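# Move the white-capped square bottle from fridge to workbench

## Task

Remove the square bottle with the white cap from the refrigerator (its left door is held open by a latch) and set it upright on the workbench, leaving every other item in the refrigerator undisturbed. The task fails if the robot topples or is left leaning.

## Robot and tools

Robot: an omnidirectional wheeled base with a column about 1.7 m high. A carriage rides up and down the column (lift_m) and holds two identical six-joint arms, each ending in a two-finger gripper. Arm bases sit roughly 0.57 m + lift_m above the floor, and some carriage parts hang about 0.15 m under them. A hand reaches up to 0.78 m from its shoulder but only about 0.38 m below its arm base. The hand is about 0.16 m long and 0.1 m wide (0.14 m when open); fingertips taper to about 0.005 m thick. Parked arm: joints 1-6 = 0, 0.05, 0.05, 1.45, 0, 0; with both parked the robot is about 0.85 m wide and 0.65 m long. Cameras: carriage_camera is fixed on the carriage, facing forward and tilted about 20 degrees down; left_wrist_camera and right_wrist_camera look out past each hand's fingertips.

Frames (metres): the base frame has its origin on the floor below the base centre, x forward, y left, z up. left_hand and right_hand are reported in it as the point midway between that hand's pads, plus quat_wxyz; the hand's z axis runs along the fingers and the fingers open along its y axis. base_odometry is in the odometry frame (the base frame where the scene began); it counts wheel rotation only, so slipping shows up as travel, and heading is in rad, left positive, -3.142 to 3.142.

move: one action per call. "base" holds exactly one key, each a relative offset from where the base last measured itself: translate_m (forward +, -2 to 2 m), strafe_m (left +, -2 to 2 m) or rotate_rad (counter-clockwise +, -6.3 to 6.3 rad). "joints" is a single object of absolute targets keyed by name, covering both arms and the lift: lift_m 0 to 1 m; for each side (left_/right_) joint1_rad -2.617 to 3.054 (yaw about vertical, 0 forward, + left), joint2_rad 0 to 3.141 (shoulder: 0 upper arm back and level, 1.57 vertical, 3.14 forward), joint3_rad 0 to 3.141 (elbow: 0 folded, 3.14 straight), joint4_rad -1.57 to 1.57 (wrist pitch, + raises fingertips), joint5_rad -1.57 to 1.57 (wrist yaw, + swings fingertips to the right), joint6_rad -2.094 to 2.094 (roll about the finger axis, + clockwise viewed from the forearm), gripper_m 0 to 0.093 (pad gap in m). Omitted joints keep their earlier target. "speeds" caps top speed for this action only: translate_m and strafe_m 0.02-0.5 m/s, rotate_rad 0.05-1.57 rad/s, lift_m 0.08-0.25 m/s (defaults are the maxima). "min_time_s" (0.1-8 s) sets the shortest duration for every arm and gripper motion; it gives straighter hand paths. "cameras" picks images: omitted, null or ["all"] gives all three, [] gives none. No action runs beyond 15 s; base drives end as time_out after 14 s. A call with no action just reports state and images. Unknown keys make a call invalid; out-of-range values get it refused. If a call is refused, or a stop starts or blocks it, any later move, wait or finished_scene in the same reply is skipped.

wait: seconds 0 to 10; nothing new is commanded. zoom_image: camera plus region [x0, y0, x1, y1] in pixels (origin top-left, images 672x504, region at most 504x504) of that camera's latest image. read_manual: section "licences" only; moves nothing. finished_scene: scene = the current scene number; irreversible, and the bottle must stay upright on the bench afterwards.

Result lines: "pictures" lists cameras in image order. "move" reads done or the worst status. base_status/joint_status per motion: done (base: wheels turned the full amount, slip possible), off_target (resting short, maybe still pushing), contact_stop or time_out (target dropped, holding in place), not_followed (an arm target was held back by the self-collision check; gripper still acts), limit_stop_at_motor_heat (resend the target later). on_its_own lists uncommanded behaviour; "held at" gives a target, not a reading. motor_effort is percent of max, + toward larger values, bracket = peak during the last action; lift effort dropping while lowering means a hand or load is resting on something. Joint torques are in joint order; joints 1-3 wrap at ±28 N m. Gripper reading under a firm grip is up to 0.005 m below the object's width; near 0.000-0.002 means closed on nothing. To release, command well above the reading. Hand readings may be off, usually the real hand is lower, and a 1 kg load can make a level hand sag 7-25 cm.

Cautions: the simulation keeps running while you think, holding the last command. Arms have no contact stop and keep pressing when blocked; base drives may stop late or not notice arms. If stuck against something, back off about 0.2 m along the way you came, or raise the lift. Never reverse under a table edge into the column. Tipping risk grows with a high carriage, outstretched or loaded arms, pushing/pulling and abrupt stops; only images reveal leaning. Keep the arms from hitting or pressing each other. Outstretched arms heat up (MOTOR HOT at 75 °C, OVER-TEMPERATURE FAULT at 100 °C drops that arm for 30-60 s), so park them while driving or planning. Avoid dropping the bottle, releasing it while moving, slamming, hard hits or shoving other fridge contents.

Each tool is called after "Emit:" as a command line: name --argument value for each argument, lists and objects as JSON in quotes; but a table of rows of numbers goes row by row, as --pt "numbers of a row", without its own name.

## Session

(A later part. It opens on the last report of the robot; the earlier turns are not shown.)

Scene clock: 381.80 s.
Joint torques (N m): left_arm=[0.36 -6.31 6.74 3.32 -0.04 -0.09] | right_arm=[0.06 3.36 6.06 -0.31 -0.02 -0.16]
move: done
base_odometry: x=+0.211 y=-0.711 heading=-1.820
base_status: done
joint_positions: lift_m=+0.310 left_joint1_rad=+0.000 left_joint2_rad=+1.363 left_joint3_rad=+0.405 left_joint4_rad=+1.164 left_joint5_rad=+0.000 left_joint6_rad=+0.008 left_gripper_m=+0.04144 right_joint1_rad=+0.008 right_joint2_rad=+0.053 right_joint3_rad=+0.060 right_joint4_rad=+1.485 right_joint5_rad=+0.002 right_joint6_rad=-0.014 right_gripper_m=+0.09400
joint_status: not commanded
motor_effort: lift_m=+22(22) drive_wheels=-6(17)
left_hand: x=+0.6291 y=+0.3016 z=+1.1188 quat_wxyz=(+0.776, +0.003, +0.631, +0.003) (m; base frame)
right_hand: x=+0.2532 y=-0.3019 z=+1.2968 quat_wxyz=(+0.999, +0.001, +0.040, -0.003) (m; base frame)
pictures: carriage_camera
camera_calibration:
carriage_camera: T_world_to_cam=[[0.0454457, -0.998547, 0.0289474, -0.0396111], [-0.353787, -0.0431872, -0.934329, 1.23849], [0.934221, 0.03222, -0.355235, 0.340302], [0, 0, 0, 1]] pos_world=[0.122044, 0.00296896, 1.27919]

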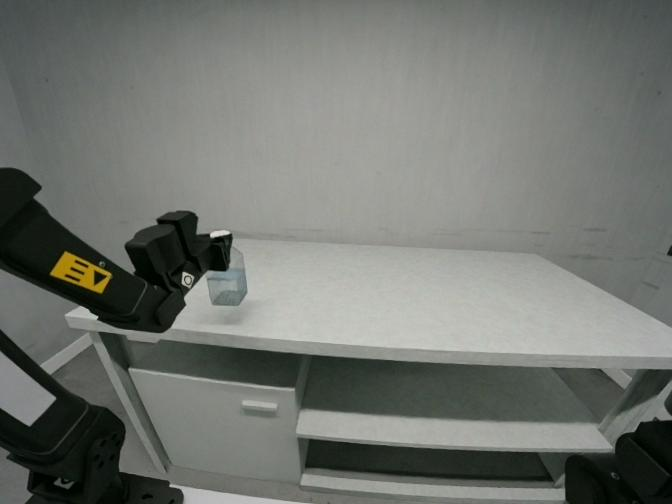

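Emit:
move --base '{"translate_m": 0.12}' --joints '{"lift_m": 0.275}' --speeds '{"translate_m": 0.12, "lift_m": 0.08}' --cameras '["carriage_camera", "left_wrist_camera"]'

Scene clock: 397.20 s.
Joint torques (N m): left_arm=[0.38 -6.27 6.75 3.31 -0.04 -0.08] | right_arm=[0.09 3.34 6.01 -0.31 -0.02 -0.15]
move: done
base_odometry: x=+0.182 y=-0.827 heading=-1.819
base_status: done
joint_positions: lift_m=+0.275 left_joint1_rad=+0.000 left_joint2_rad=+1.363 left_joint3_rad=+0.405 left_joint4_rad=+1.164 left_joint5_rad=+0.000 left_joint6_rad=+0.008 left_gripper_m=+0.04144 right_joint1_rad=+0.008 right_joint2_rad=+0.053 right_joint3_rad=+0.060 right_joint4_rad=+1.485 right_joint5_rad=+0.002 right_joint6_rad=-0.014 right_gripper_m=+0.09400
joint_status: all done
motor_effort: lift_m=+22(23) drive_wheels=-7(14)
left_hand: x=+0.6290 y=+0.3016 z=+1.0840 quat_wxyz=(+0.776, +0.003, +0.630, +0.003) (m; base frame)
right_hand: x=+0.2530 y=-0.3019 z=+1.2618 quat_wxyz=(+0.999, +0.001, +0.039, -0.003) (m; base frame)
pictures: carriage_camera, left_wrist_camera
camera_calibration:
carriage_camera: T_world_to_cam=[[0.0454457, -0.998547, 0.0289474, -0.038598], [-0.353787, -0.0431872, -0.934329, 1.20579], [0.934221, 0.03222, -0.355235, 0.32787], [0, 0, 0, 1]] pos_world=[0.122044, 0.00296896, 1.2442]
left_wrist_camera: T_world_to_cam=[[0.0000217018, -0.999698, 0.0245593, 0.273624], [-0.430868, -0.022172, -0.902143, 1.25506], [0.902415, -0.0105622, -0.430739, 0.0257602], [0, 0, 0, 1]] pos_world=[0.517511, 0.30164, 1.13661]

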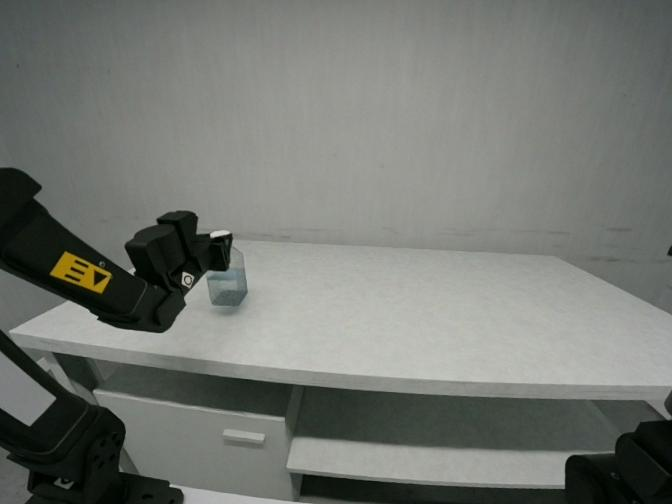

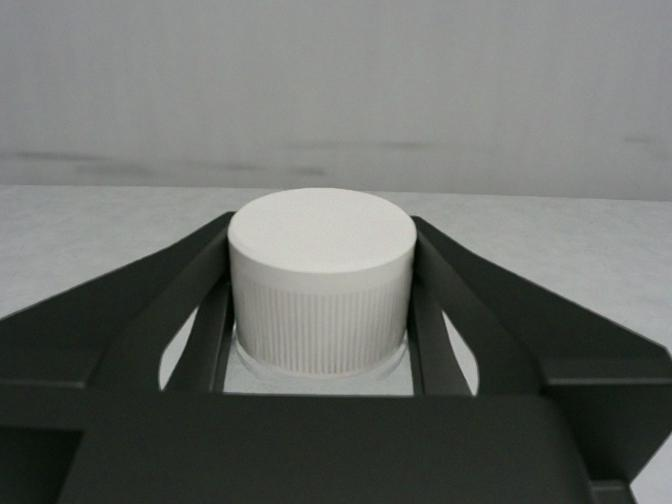

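Emit:
move --joints '{"lift_m": 0.253}' --speeds '{"lift_m": 0.08}' --cameras '["carriage_camera"]'

Emit:
move --joints '{"lift_m": 0.244}' --speeds '{"lift_m": 0.08}' --cameras '["carriage_camera"]'

Scene clock: 405.90 s.
Joint torques (N m): left_arm=[0.35 -6.34 6.78 3.35 -0.03 -0.08] | right_arm=[0.09 3.36 6.05 -0.32 -0.02 -0.16]
move: done
base_odometry: x=+0.182 y=-0.827 heading=-1.819
base_status: not commanded
joint_positions: lift_m=+0.253 left_joint1_rad=+0.000 left_joint2_rad=+1.363 left_joint3_rad=+0.405 left_joint4_rad=+1.164 left_joint5_rad=+0.000 left_joint6_rad=+0.008 left_gripper_m=+0.04144 right_joint1_rad=+0.008 right_joint2_rad=+0.053 right_joint3_rad=+0.060 right_joint4_rad=+1.485 right_joint5_rad=+0.002 right_joint6_rad=-0.014 right_gripper_m=+0.09400
joint_status: all done
motor_effort: lift_m=+22(22) drive_wheels=-5(8)
left_hand: x=+0.6291 y=+0.3016 z=+1.0618 quat_wxyz=(+0.776, +0.003, +0.631, +0.003) (m; base frame)
right_hand: x=+0.2531 y=-0.3019 z=+1.2398 quat_wxyz=(+0.999, +0.001, +0.039, -0.003) (m; base frame)
pictures: carriage_camera
camera_calibration:
carriage_camera: T_world_to_cam=[[0.0454457, -0.998547, 0.0289474, -0.0379605], [-0.353787, -0.0431872, -0.934329, 1.18522], [0.934221, 0.03222, -0.355235, 0.320047], [0, 0, 0, 1]] pos_world=[0.122044, 0.00296896, 1.22217]

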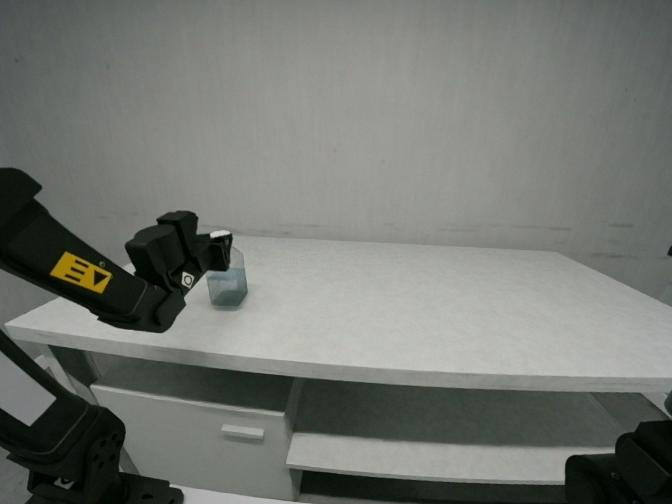

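Scene clock: 406.40 s.
Joint torques (N m): left_arm=[0.35 -6.37 6.9 3.32 -0.03 -0.08] | right_arm=[0.09 3.37 6.05 -0.32 -0.02 -0.16]
move: done
base_odometry: x=+0.182 y=-0.827 heading=-1.819
base_status: not commanded
joint_positions: lift_m=+0.244 left_joint1_rad=+0.000 left_joint2_rad=+1.364 left_joint3_rad=+0.405 left_joint4_rad=+1.163 left_joint5_rad=+0.000 left_joint6_rad=+0.008 left_gripper_m=+0.04144 right_joint1_rad=+0.008 right_joint2_rad=+0.053 right_joint3_rad=+0.060 right_joint4_rad=+1.485 right_joint5_rad=+0.002 right_joint6_rad=-0.014 right_gripper_m=+0.09400
joint_status: all done
motor_effort: lift_m=+22(23) drive_wheels=+4(9)
left_hand: x=+0.6292 y=+0.3016 z=+1.0524 quat_wxyz=(+0.776, +0.003, +0.631, +0.003) (m; base frame)
right_hand: x=+0.2531 y=-0.3019 z=+1.2308 quat_wxyz=(+0.999, +0.001, +0.039, -0.003) (m; base frame)
pictures: carriage_camera
camera_calibration:
carriage_camera: T_world_to_cam=[[0.0454457, -0.998547, 0.0289474, -0.0376995], [-0.353787, -0.0431872, -0.934329, 1.17679], [0.934221, 0.03222, -0.355235, 0.316844], [0, 0, 0, 1]] pos_world=[0.122044, 0.00296896, 1.21316]

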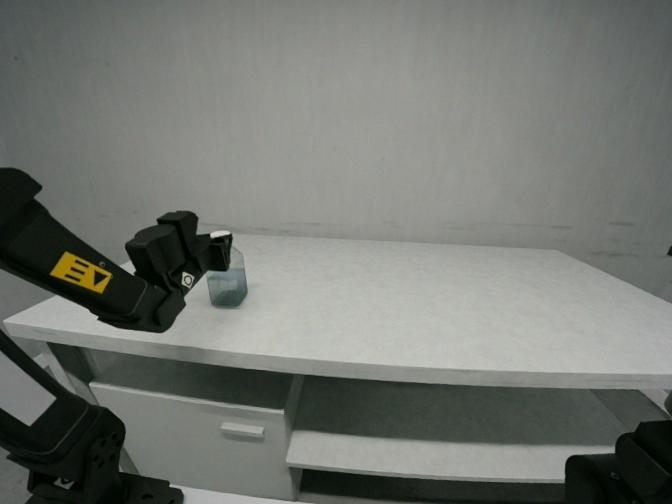

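Emit:
move --joints '{"lift_m": 0.239}' --speeds '{"lift_m": 0.08}' --cameras '[]'

Emit:
move --joints '{"lift_m": 0.235}' --speeds '{"lift_m": 0.08}' --cameras '["carriage_camera"]'

Scene clock: 419.83 s.
Joint torques (N m): left_arm=[0.36 -6.52 6.75 3.31 -0.03 -0.08] | right_arm=[0.05 3.36 6.11 -0.31 -0.02 -0.16]
move: done
MOTOR HOT: joint 4 (wrist pitch) of the left arm reports 75 °C; the controller stops that arm at 100 °C. To cool a motor, set the load down, stop pushing, or move to a pose that needs little force.
base_odometry: x=+0.182 y=-0.827 heading=-1.819
base_status: not commanded
joint_positions: lift_m=+0.239 left_joint1_rad=+0.000 left_joint2_rad=+1.364 left_joint3_rad=+0.405 left_joint4_rad=+1.165 left_joint5_rad=+0.000 left_joint6_rad=+0.008 left_gripper_m=+0.04144 right_joint1_rad=+0.008 right_joint2_rad=+0.053 right_joint3_rad=+0.060 right_joint4_rad=+1.485 right_joint5_rad=+0.002 right_joint6_rad=-0.014 right_gripper_m=+0.09400
joint_status: all done
motor_effort: lift_m=+22(22) drive_wheels=+5(9)
left_hand: x=+0.6292 y=+0.3016 z=+1.0478 quat_wxyz=(+0.776, +0.003, +0.631, +0.003) (m; base frame)
right_hand: x=+0.2530 y=-0.3019 z=+1.2259 quat_wxyz=(+0.999, +0.001, +0.039, -0.003) (m; base frame)
pictures: none
No camera images: "cameras" was empty.

Scene clock: 420.27 s.
Joint torques (N m): left_arm=[0.39 -6.41 6.78 3.3 -0.03 -0.08] | right_arm=[0.09 3.36 6.08 -0.32 -0.02 -0.16]
move: done
MOTOR HOT: still on. Joint 4 (wrist pitch) of the left arm reports 75 °C.
base_odometry: x=+0.182 y=-0.827 heading=-1.819
base_status: not commanded
joint_positions: lift_m=+0.235 left_joint1_rad=+0.000 left_joint2_rad=+1.364 left_joint3_rad=+0.405 left_joint4_rad=+1.164 left_joint5_rad=+0.000 left_joint6_rad=+0.008 left_gripper_m=+0.04144 right_joint1_rad=+0.008 right_joint2_rad=+0.053 right_joint3_rad=+0.060 right_joint4_rad=+1.485 right_joint5_rad=+0.002 right_joint6_rad=-0.014 right_gripper_m=+0.09400
joint_status: all done
motor_effort: lift_m=+22(22) drive_wheels=-5(7)
left_hand: x=+0.6292 y=+0.3016 z=+1.0436 quat_wxyz=(+0.776, +0.003, +0.631, +0.003) (m; base frame)
right_hand: x=+0.2530 y=-0.3019 z=+1.2219 quat_wxyz=(+0.999, +0.001, +0.039, -0.003) (m; base frame)
pictures: carriage_camera
camera_calibration:
carriage_camera: T_world_to_cam=[[0.0454457, -0.998547, 0.0289474, -0.0374408], [-0.353787, -0.0431872, -0.934329, 1.16844], [0.934221, 0.03222, -0.355235, 0.313669], [0, 0, 0, 1]] pos_world=[0.122044, 0.00296896, 1.20422]

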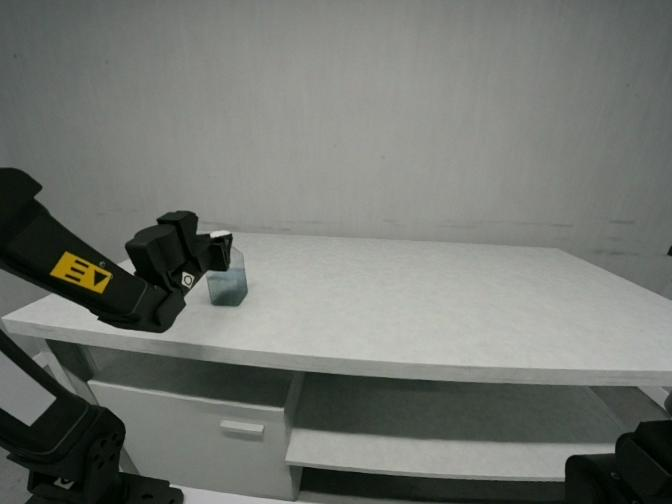

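Emit:
move --joints '{"lift_m": 0.231}' --speeds '{"lift_m": 0.08}' --cameras '[]'

Emit:
move --joints '{"lift_m": 0.227}' --speeds '{"lift_m": 0.08}' --cameras '["carriage_camera"]'

Scene clock: 429.03 s.
Joint torques (N m): left_arm=[0.38 -6.41 6.68 3.3 -0.03 -0.09] | right_arm=[0.06 3.36 6.04 -0.32 -0.02 -0.15]
move: done
MOTOR HOT: still on. Joint 4 (wrist pitch) of the left arm reports 75 °C.
base_odometry: x=+0.182 y=-0.827 heading=-1.819
base_status: not commanded
joint_positions: lift_m=+0.231 left_joint1_rad=+0.000 left_joint2_rad=+1.364 left_joint3_rad=+0.405 left_joint4_rad=+1.165 left_joint5_rad=+0.000 left_joint6_rad=+0.008 left_gripper_m=+0.04144 right_joint1_rad=+0.008 right_joint2_rad=+0.053 right_joint3_rad=+0.060 right_joint4_rad=+1.486 right_joint5_rad=+0.002 right_joint6_rad=-0.014 right_gripper_m=+0.09400
joint_status: all done
motor_effort: lift_m=+22(22) drive_wheels=-7(8)
left_hand: x=+0.6292 y=+0.3016 z=+1.0398 quat_wxyz=(+0.776, +0.003, +0.631, +0.003) (m; base frame)
right_hand: x=+0.2529 y=-0.3019 z=+1.2179 quat_wxyz=(+0.999, +0.001, +0.039, -0.003) (m; base frame)
pictures: none
No camera images: "cameras" was empty.

Scene clock: 429.43 s.
Joint torques (N m): left_arm=[0.35 -6.42 6.72 3.15 -0.04 -0.08] | right_arm=[0.13 3.33 6.05 -0.33 -0.02 -0.16]
move: done
MOTOR HOT: still on. Joint 4 (wrist pitch) of the left arm reports 75 °C.
base_odometry: x=+0.182 y=-0.827 heading=-1.819
base_status: not commanded
joint_positions: lift_m=+0.227 left_joint1_rad=+0.000 left_joint2_rad=+1.364 left_joint3_rad=+0.405 left_joint4_rad=+1.178 left_joint5_rad=+0.000 left_joint6_rad=+0.008 left_gripper_m=+0.04144 right_joint1_rad=+0.008 right_joint2_rad=+0.053 right_joint3_rad=+0.060 right_joint4_rad=+1.486 right_joint5_rad=+0.002 right_joint6_rad=-0.014 right_gripper_m=+0.09400
joint_status: all done
motor_effort: lift_m=+21(22) drive_wheels=-5(8)
left_hand: x=+0.6285 y=+0.3016 z=+1.0388 quat_wxyz=(+0.780, +0.003, +0.626, +0.003) (m; base frame)
right_hand: x=+0.2529 y=-0.3019 z=+1.2139 quat_wxyz=(+0.999, +0.001, +0.039, -0.003) (m; base frame)
pictures: carriage_camera
camera_calibration:
carriage_camera: T_world_to_cam=[[0.0454457, -0.998547, 0.0289474, -0.0372098], [-0.353787, -0.0431872, -0.934329, 1.16099], [0.934221, 0.03222, -0.355235, 0.310834], [0, 0, 0, 1]] pos_world=[0.122044, 0.00296896, 1.19624]

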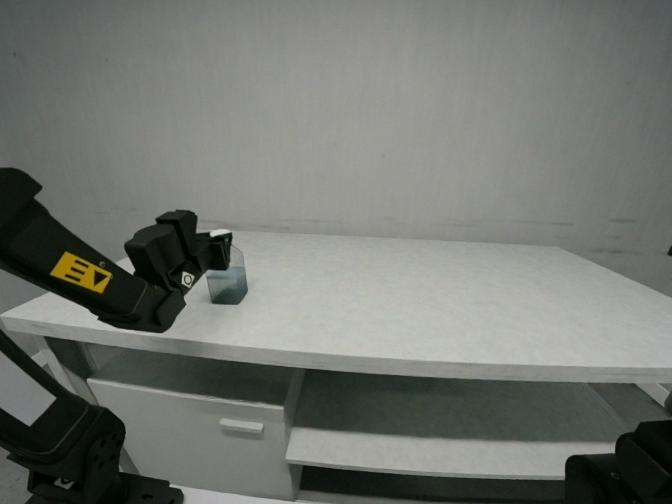

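Emit:
move --joints '{"lift_m": 0.226, "left_joint4_rad": 1.17}' --speeds '{"lift_m": 0.08}' --min_time_s 1 --cameras '["left_wrist_camera"]'

Emit:
move --joints '{"lift_m": 0.228, "left_joint4_rad": 1.13}' --speeds '{"lift_m": 0.08}' --min_time_s 1 --cameras '["carriage_camera", "left_wrist_camera"]'

Scene clock: 445.43 s.
Joint torques (N m): left_arm=[0.39 -6.39 6.79 2.1 -0.04 -0.08] | right_arm=[0.08 3.34 6.04 -0.31 -0.02 -0.16]
move: done
MOTOR HOT: cleared for the motors of the left arm.
base_odometry: x=+0.182 y=-0.827 heading=-1.819
base_status: not commanded
joint_positions: lift_m=+0.226 left_joint1_rad=+0.000 left_joint2_rad=+1.364 left_joint3_rad=+0.405 left_joint4_rad=+1.175 left_joint5_rad=+0.000 left_joint6_rad=+0.008 left_gripper_m=+0.04144 right_joint1_rad=+0.008 right_joint2_rad=+0.053 right_joint3_rad=+0.060 right_joint4_rad=+1.486 right_joint5_rad=+0.002 right_joint6_rad=-0.014 right_gripper_m=+0.09400
joint_status: all done
motor_effort: lift_m=+21(22) drive_wheels=-6(10)
left_hand: x=+0.6287 y=+0.3016 z=+1.0372 quat_wxyz=(+0.779, +0.003, +0.627, +0.003) (m; base frame)
right_hand: x=+0.2529 y=-0.3019 z=+1.2130 quat_wxyz=(+0.999, +0.001, +0.039, -0.003) (m; base frame)
pictures: left_wrist_camera
camera_calibration:
left_wrist_camera: T_world_to_cam=[[-0.000575677, -0.9997, 0.0244798, 0.275167], [-0.422599, -0.0219432, -0.906051, 1.21144], [0.906317, -0.0108667, -0.422459, -0.00502836], [0, 0, 0, 1]] pos_world=[0.516668, 0.301612, 1.08876]

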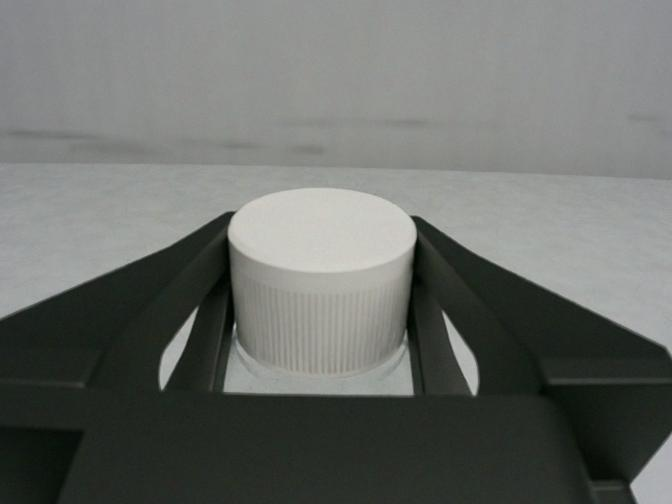

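Scene clock: 446.73 s.
Joint torques (N m): left_arm=[0.39 -6.08 6.79 1.79 -0.04 -0.08] | right_arm=[0.06 3.34 6.05 -0.32 -0.02 -0.15]
move: done
base_odometry: x=+0.182 y=-0.827 heading=-1.819
base_status: not commanded
joint_positions: lift_m=+0.228 left_joint1_rad=+0.000 left_joint2_rad=+1.360 left_joint3_rad=+0.405 left_joint4_rad=+1.161 left_joint5_rad=+0.000 left_joint6_rad=+0.008 left_gripper_m=+0.04144 right_joint1_rad=+0.008 right_joint2_rad=+0.053 right_joint3_rad=+0.060 right_joint4_rad=+1.486 right_joint5_rad=+0.002 right_joint6_rad=-0.014 right_gripper_m=+0.09400
joint_status: all done
motor_effort: lift_m=+26(28) drive_wheels=-6(8)
left_hand: x=+0.6288 y=+0.3016 z=+1.0367 quat_wxyz=(+0.776, +0.003, +0.631, +0.003) (m; base frame)
right_hand: x=+0.2529 y=-0.3019 z=+1.2143 quat_wxyz=(+0.999, +0.001, +0.039, -0.003) (m; base frame)
pictures: carriage_camera, left_wrist_camera
camera_calibration:
carriage_camera: T_world_to_cam=[[0.0454457, -0.998547, 0.0289474, -0.037221], [-0.353787, -0.0431872, -0.934329, 1.16135], [0.934221, 0.03222, -0.355235, 0.310972], [0, 0, 0, 1]] pos_world=[0.122044, 0.00296896, 1.19663]
left_wrist_camera: T_world_to_cam=[[-0.000342209, -0.9997, 0.024481, 0.27503], [-0.43122, -0.0219404, -0.90198, 1.21227], [0.902247, -0.0108654, -0.431084, 0.00614715], [0, 0, 0, 1]] pos_world=[0.517303, 0.301612, 1.08936]

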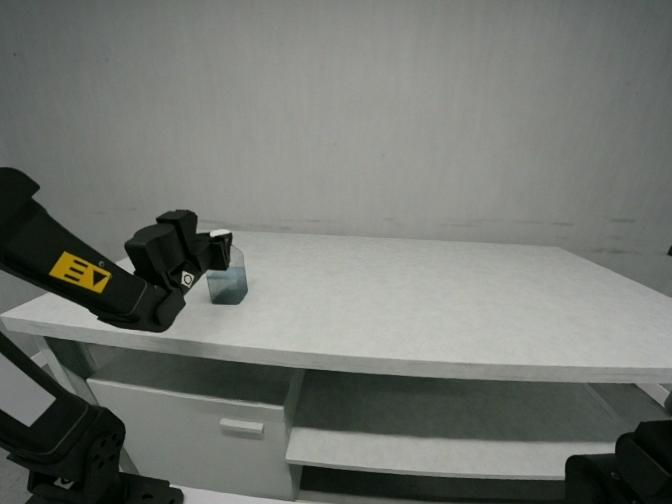

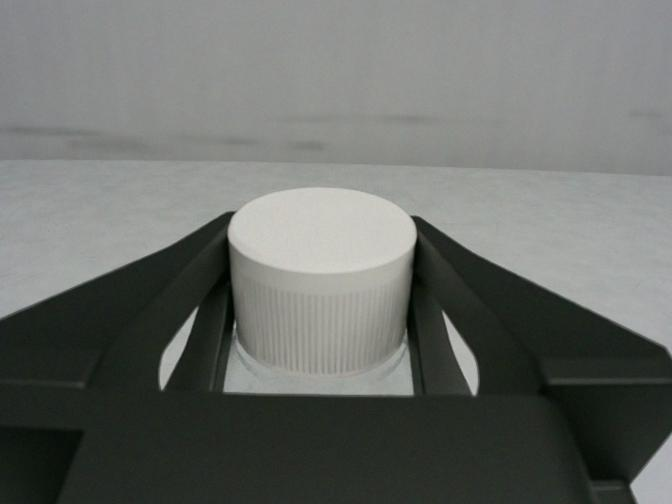

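Emit:
move --joints '{"left_gripper_m": 0.046}' --min_time_s 2 --cameras '["left_wrist_camera"]'

Emit:
move --joints '{"left_gripper_m": 0.07}' --min_time_s 1.5 --cameras '["carriage_camera", "left_wrist_camera"]'

Scene clock: 463.17 s.
Joint torques (N m): left_arm=[0.36 -6.11 6.8 2.06 -0.04 -0.09] | right_arm=[0.08 3.34 6.05 -0.32 -0.02 -0.16]
move: done
base_odometry: x=+0.182 y=-0.827 heading=-1.819
base_status: not commanded
joint_positions: lift_m=+0.228 left_joint1_rad=+0.000 left_joint2_rad=+1.360 left_joint3_rad=+0.405 left_joint4_rad=+1.139 left_joint5_rad=+0.000 left_joint6_rad=+0.008 left_gripper_m=+0.04589 right_joint1_rad=+0.008 right_joint2_rad=+0.053 right_joint3_rad=+0.060 right_joint4_rad=+1.486 right_joint5_rad=+0.002 right_joint6_rad=-0.014 right_gripper_m=+0.09400
joint_status: all done
motor_effort: lift_m=+26(26) drive_wheels=-4(10)
left_hand: x=+0.6299 y=+0.3016 z=+1.0314 quat_wxyz=(+0.769, +0.003, +0.639, +0.003) (m; base frame)
right_hand: x=+0.2529 y=-0.3019 z=+1.2143 quat_wxyz=(+0.999, +0.001, +0.039, -0.003) (m; base frame)
pictures: left_wrist_camera
camera_calibration:
left_wrist_camera: T_world_to_cam=[[0.000199407, -0.9997, 0.0244753, 0.274826], [-0.45107, -0.0219339, -0.892219, 1.21034], [0.892489, -0.0108622, -0.450939, 0.0295187], [0, 0, 0, 1]] pos_world=[0.51955, 0.301611, 1.08648]

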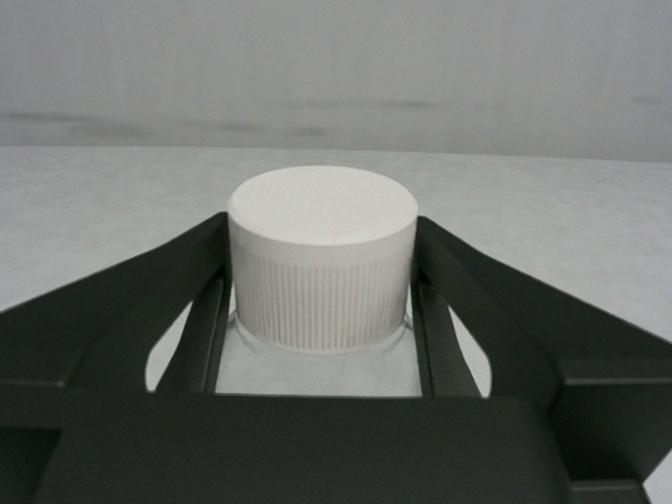

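Scene clock: 464.97 s.
Joint torques (N m): left_arm=[0.36 -6.11 6.82 2.07 -0.04 -0.09] | right_arm=[0.08 3.34 6.04 -0.32 -0.02 -0.15]
move: done
base_odometry: x=+0.182 y=-0.827 heading=-1.819
base_status: not commanded
joint_positions: lift_m=+0.228 left_joint1_rad=+0.000 left_joint2_rad=+1.360 left_joint3_rad=+0.405 left_joint4_rad=+1.139 left_joint5_rad=+0.000 left_joint6_rad=+0.008 left_gripper_m=+0.06986 right_joint1_rad=+0.008 right_joint2_rad=+0.053 right_joint3_rad=+0.060 right_joint4_rad=+1.486 right_joint5_rad=+0.002 right_joint6_rad=-0.014 right_gripper_m=+0.09400
joint_status: all done
motor_effort: lift_m=+26(26) drive_wheels=-7(9)
left_hand: x=+0.6299 y=+0.3016 z=+1.0313 quat_wxyz=(+0.769, +0.003, +0.639, +0.003) (m; base frame)
right_hand: x=+0.2529 y=-0.3019 z=+1.2143 quat_wxyz=(+0.999, +0.001, +0.039, -0.003) (m; base frame)
pictures: carriage_camera, left_wrist_camera
camera_calibration:
carriage_camera: T_world_to_cam=[[0.0454457, -0.998547, 0.0289474, -0.037221], [-0.353787, -0.0431872, -0.934329, 1.16135], [0.934221, 0.03222, -0.355235, 0.310972], [0, 0, 0, 1]] pos_world=[0.122044, 0.00296896, 1.19663]
left_wrist_camera: T_world_to_cam=[[0.000208744, -0.9997, 0.0244751, 0.274822], [-0.45141, -0.0219337, -0.892047, 1.21031], [0.892316, -0.0108621, -0.45128, 0.0299213], [0, 0, 0, 1]] pos_world=[0.519588, 0.301611, 1.08643]

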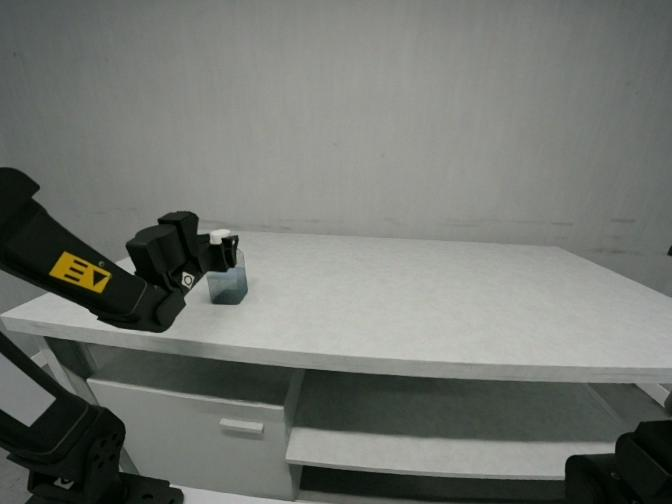

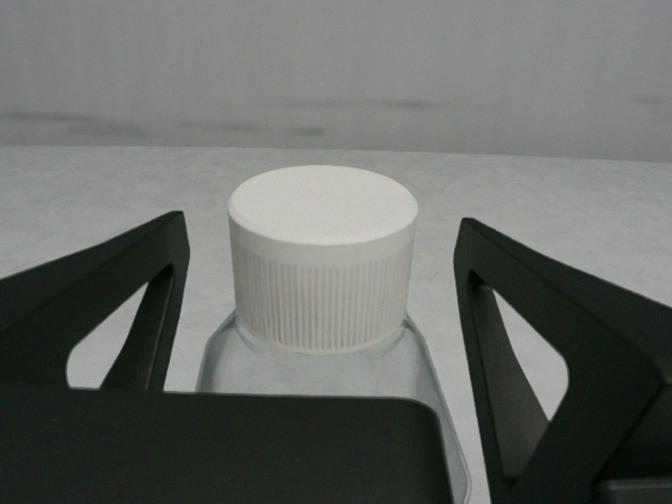

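Emit:
move --base '{"translate_m": -0.3}' --speeds '{"translate_m": 0.15}' --cameras '["carriage_camera", "left_wrist_camera"]'

Scene clock: 473.40 s.
Joint torques (N m): left_arm=[0.36 -6.02 6.83 2.1 -0.04 -0.08] | right_arm=[0.08 3.34 6.02 -0.3 -0.02 -0.16]
move: done
base_odometry: x=+0.255 y=-0.537 heading=-1.818
base_status: done
joint_positions: lift_m=+0.228 left_joint1_rad=+0.000 left_joint2_rad=+1.360 left_joint3_rad=+0.405 left_joint4_rad=+1.136 left_joint5_rad=+0.000 left_joint6_rad=+0.008 left_gripper_m=+0.06986 right_joint1_rad=+0.008 right_joint2_rad=+0.053 right_joint3_rad=+0.060 right_joint4_rad=+1.484 right_joint5_rad=+0.002 right_joint6_rad=-0.014 right_gripper_m=+0.09400
joint_status: not commanded
motor_effort: lift_m=+26(26) drive_wheels=-6(12)
left_hand: x=+0.6300 y=+0.3016 z=+1.0307 quat_wxyz=(+0.768, +0.003, +0.640, +0.003) (m; base frame)
right_hand: x=+0.2533 y=-0.3019 z=+1.2142 quat_wxyz=(+0.999, +0.001, +0.040, -0.003) (m; base frame)
pictures: carriage_camera, left_wrist_camera
camera_calibration:
carriage_camera: T_world_to_cam=[[0.0454457, -0.998547, 0.0289474, -0.037221], [-0.353787, -0.0431872, -0.934329, 1.16135], [0.934221, 0.03222, -0.355235, 0.310972], [0, 0, 0, 1]] pos_world=[0.122044, 0.00296896, 1.19663]
left_wrist_camera: T_world_to_cam=[[0.000274098, -0.9997, 0.0244736, 0.274798], [-0.453791, -0.021933, -0.890838, 1.21004], [0.891108, -0.0108617, -0.453661, 0.0327389], [0, 0, 0, 1]] pos_world=[0.519855, 0.301611, 1.08607]

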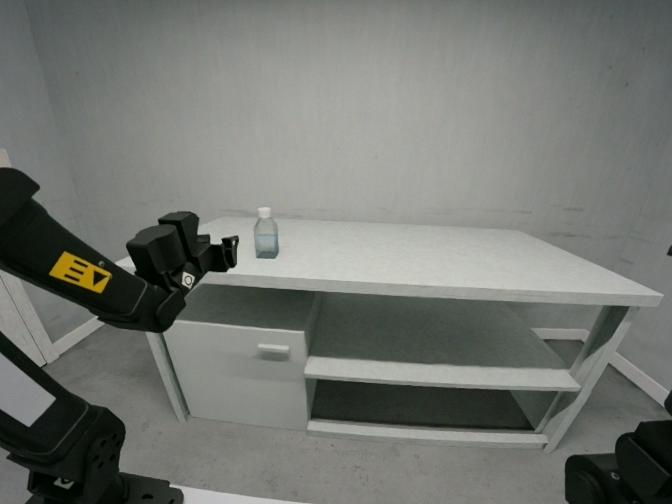

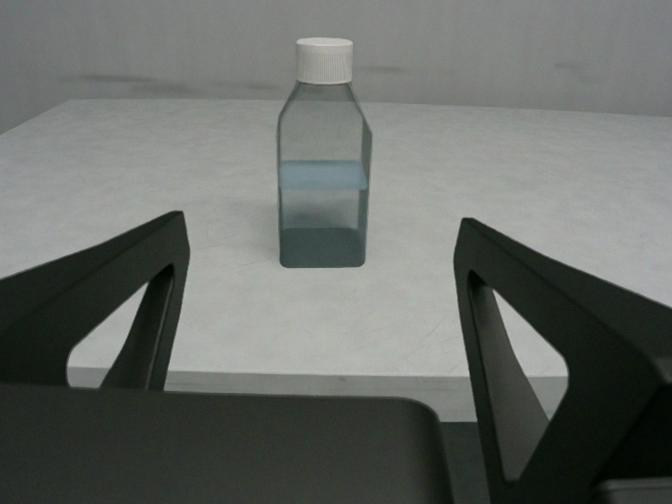

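The bottle is standing upright on the workbench, well in from the front edge.

Emit:
finished_scene --scene 2

The scene is finished: the task was done.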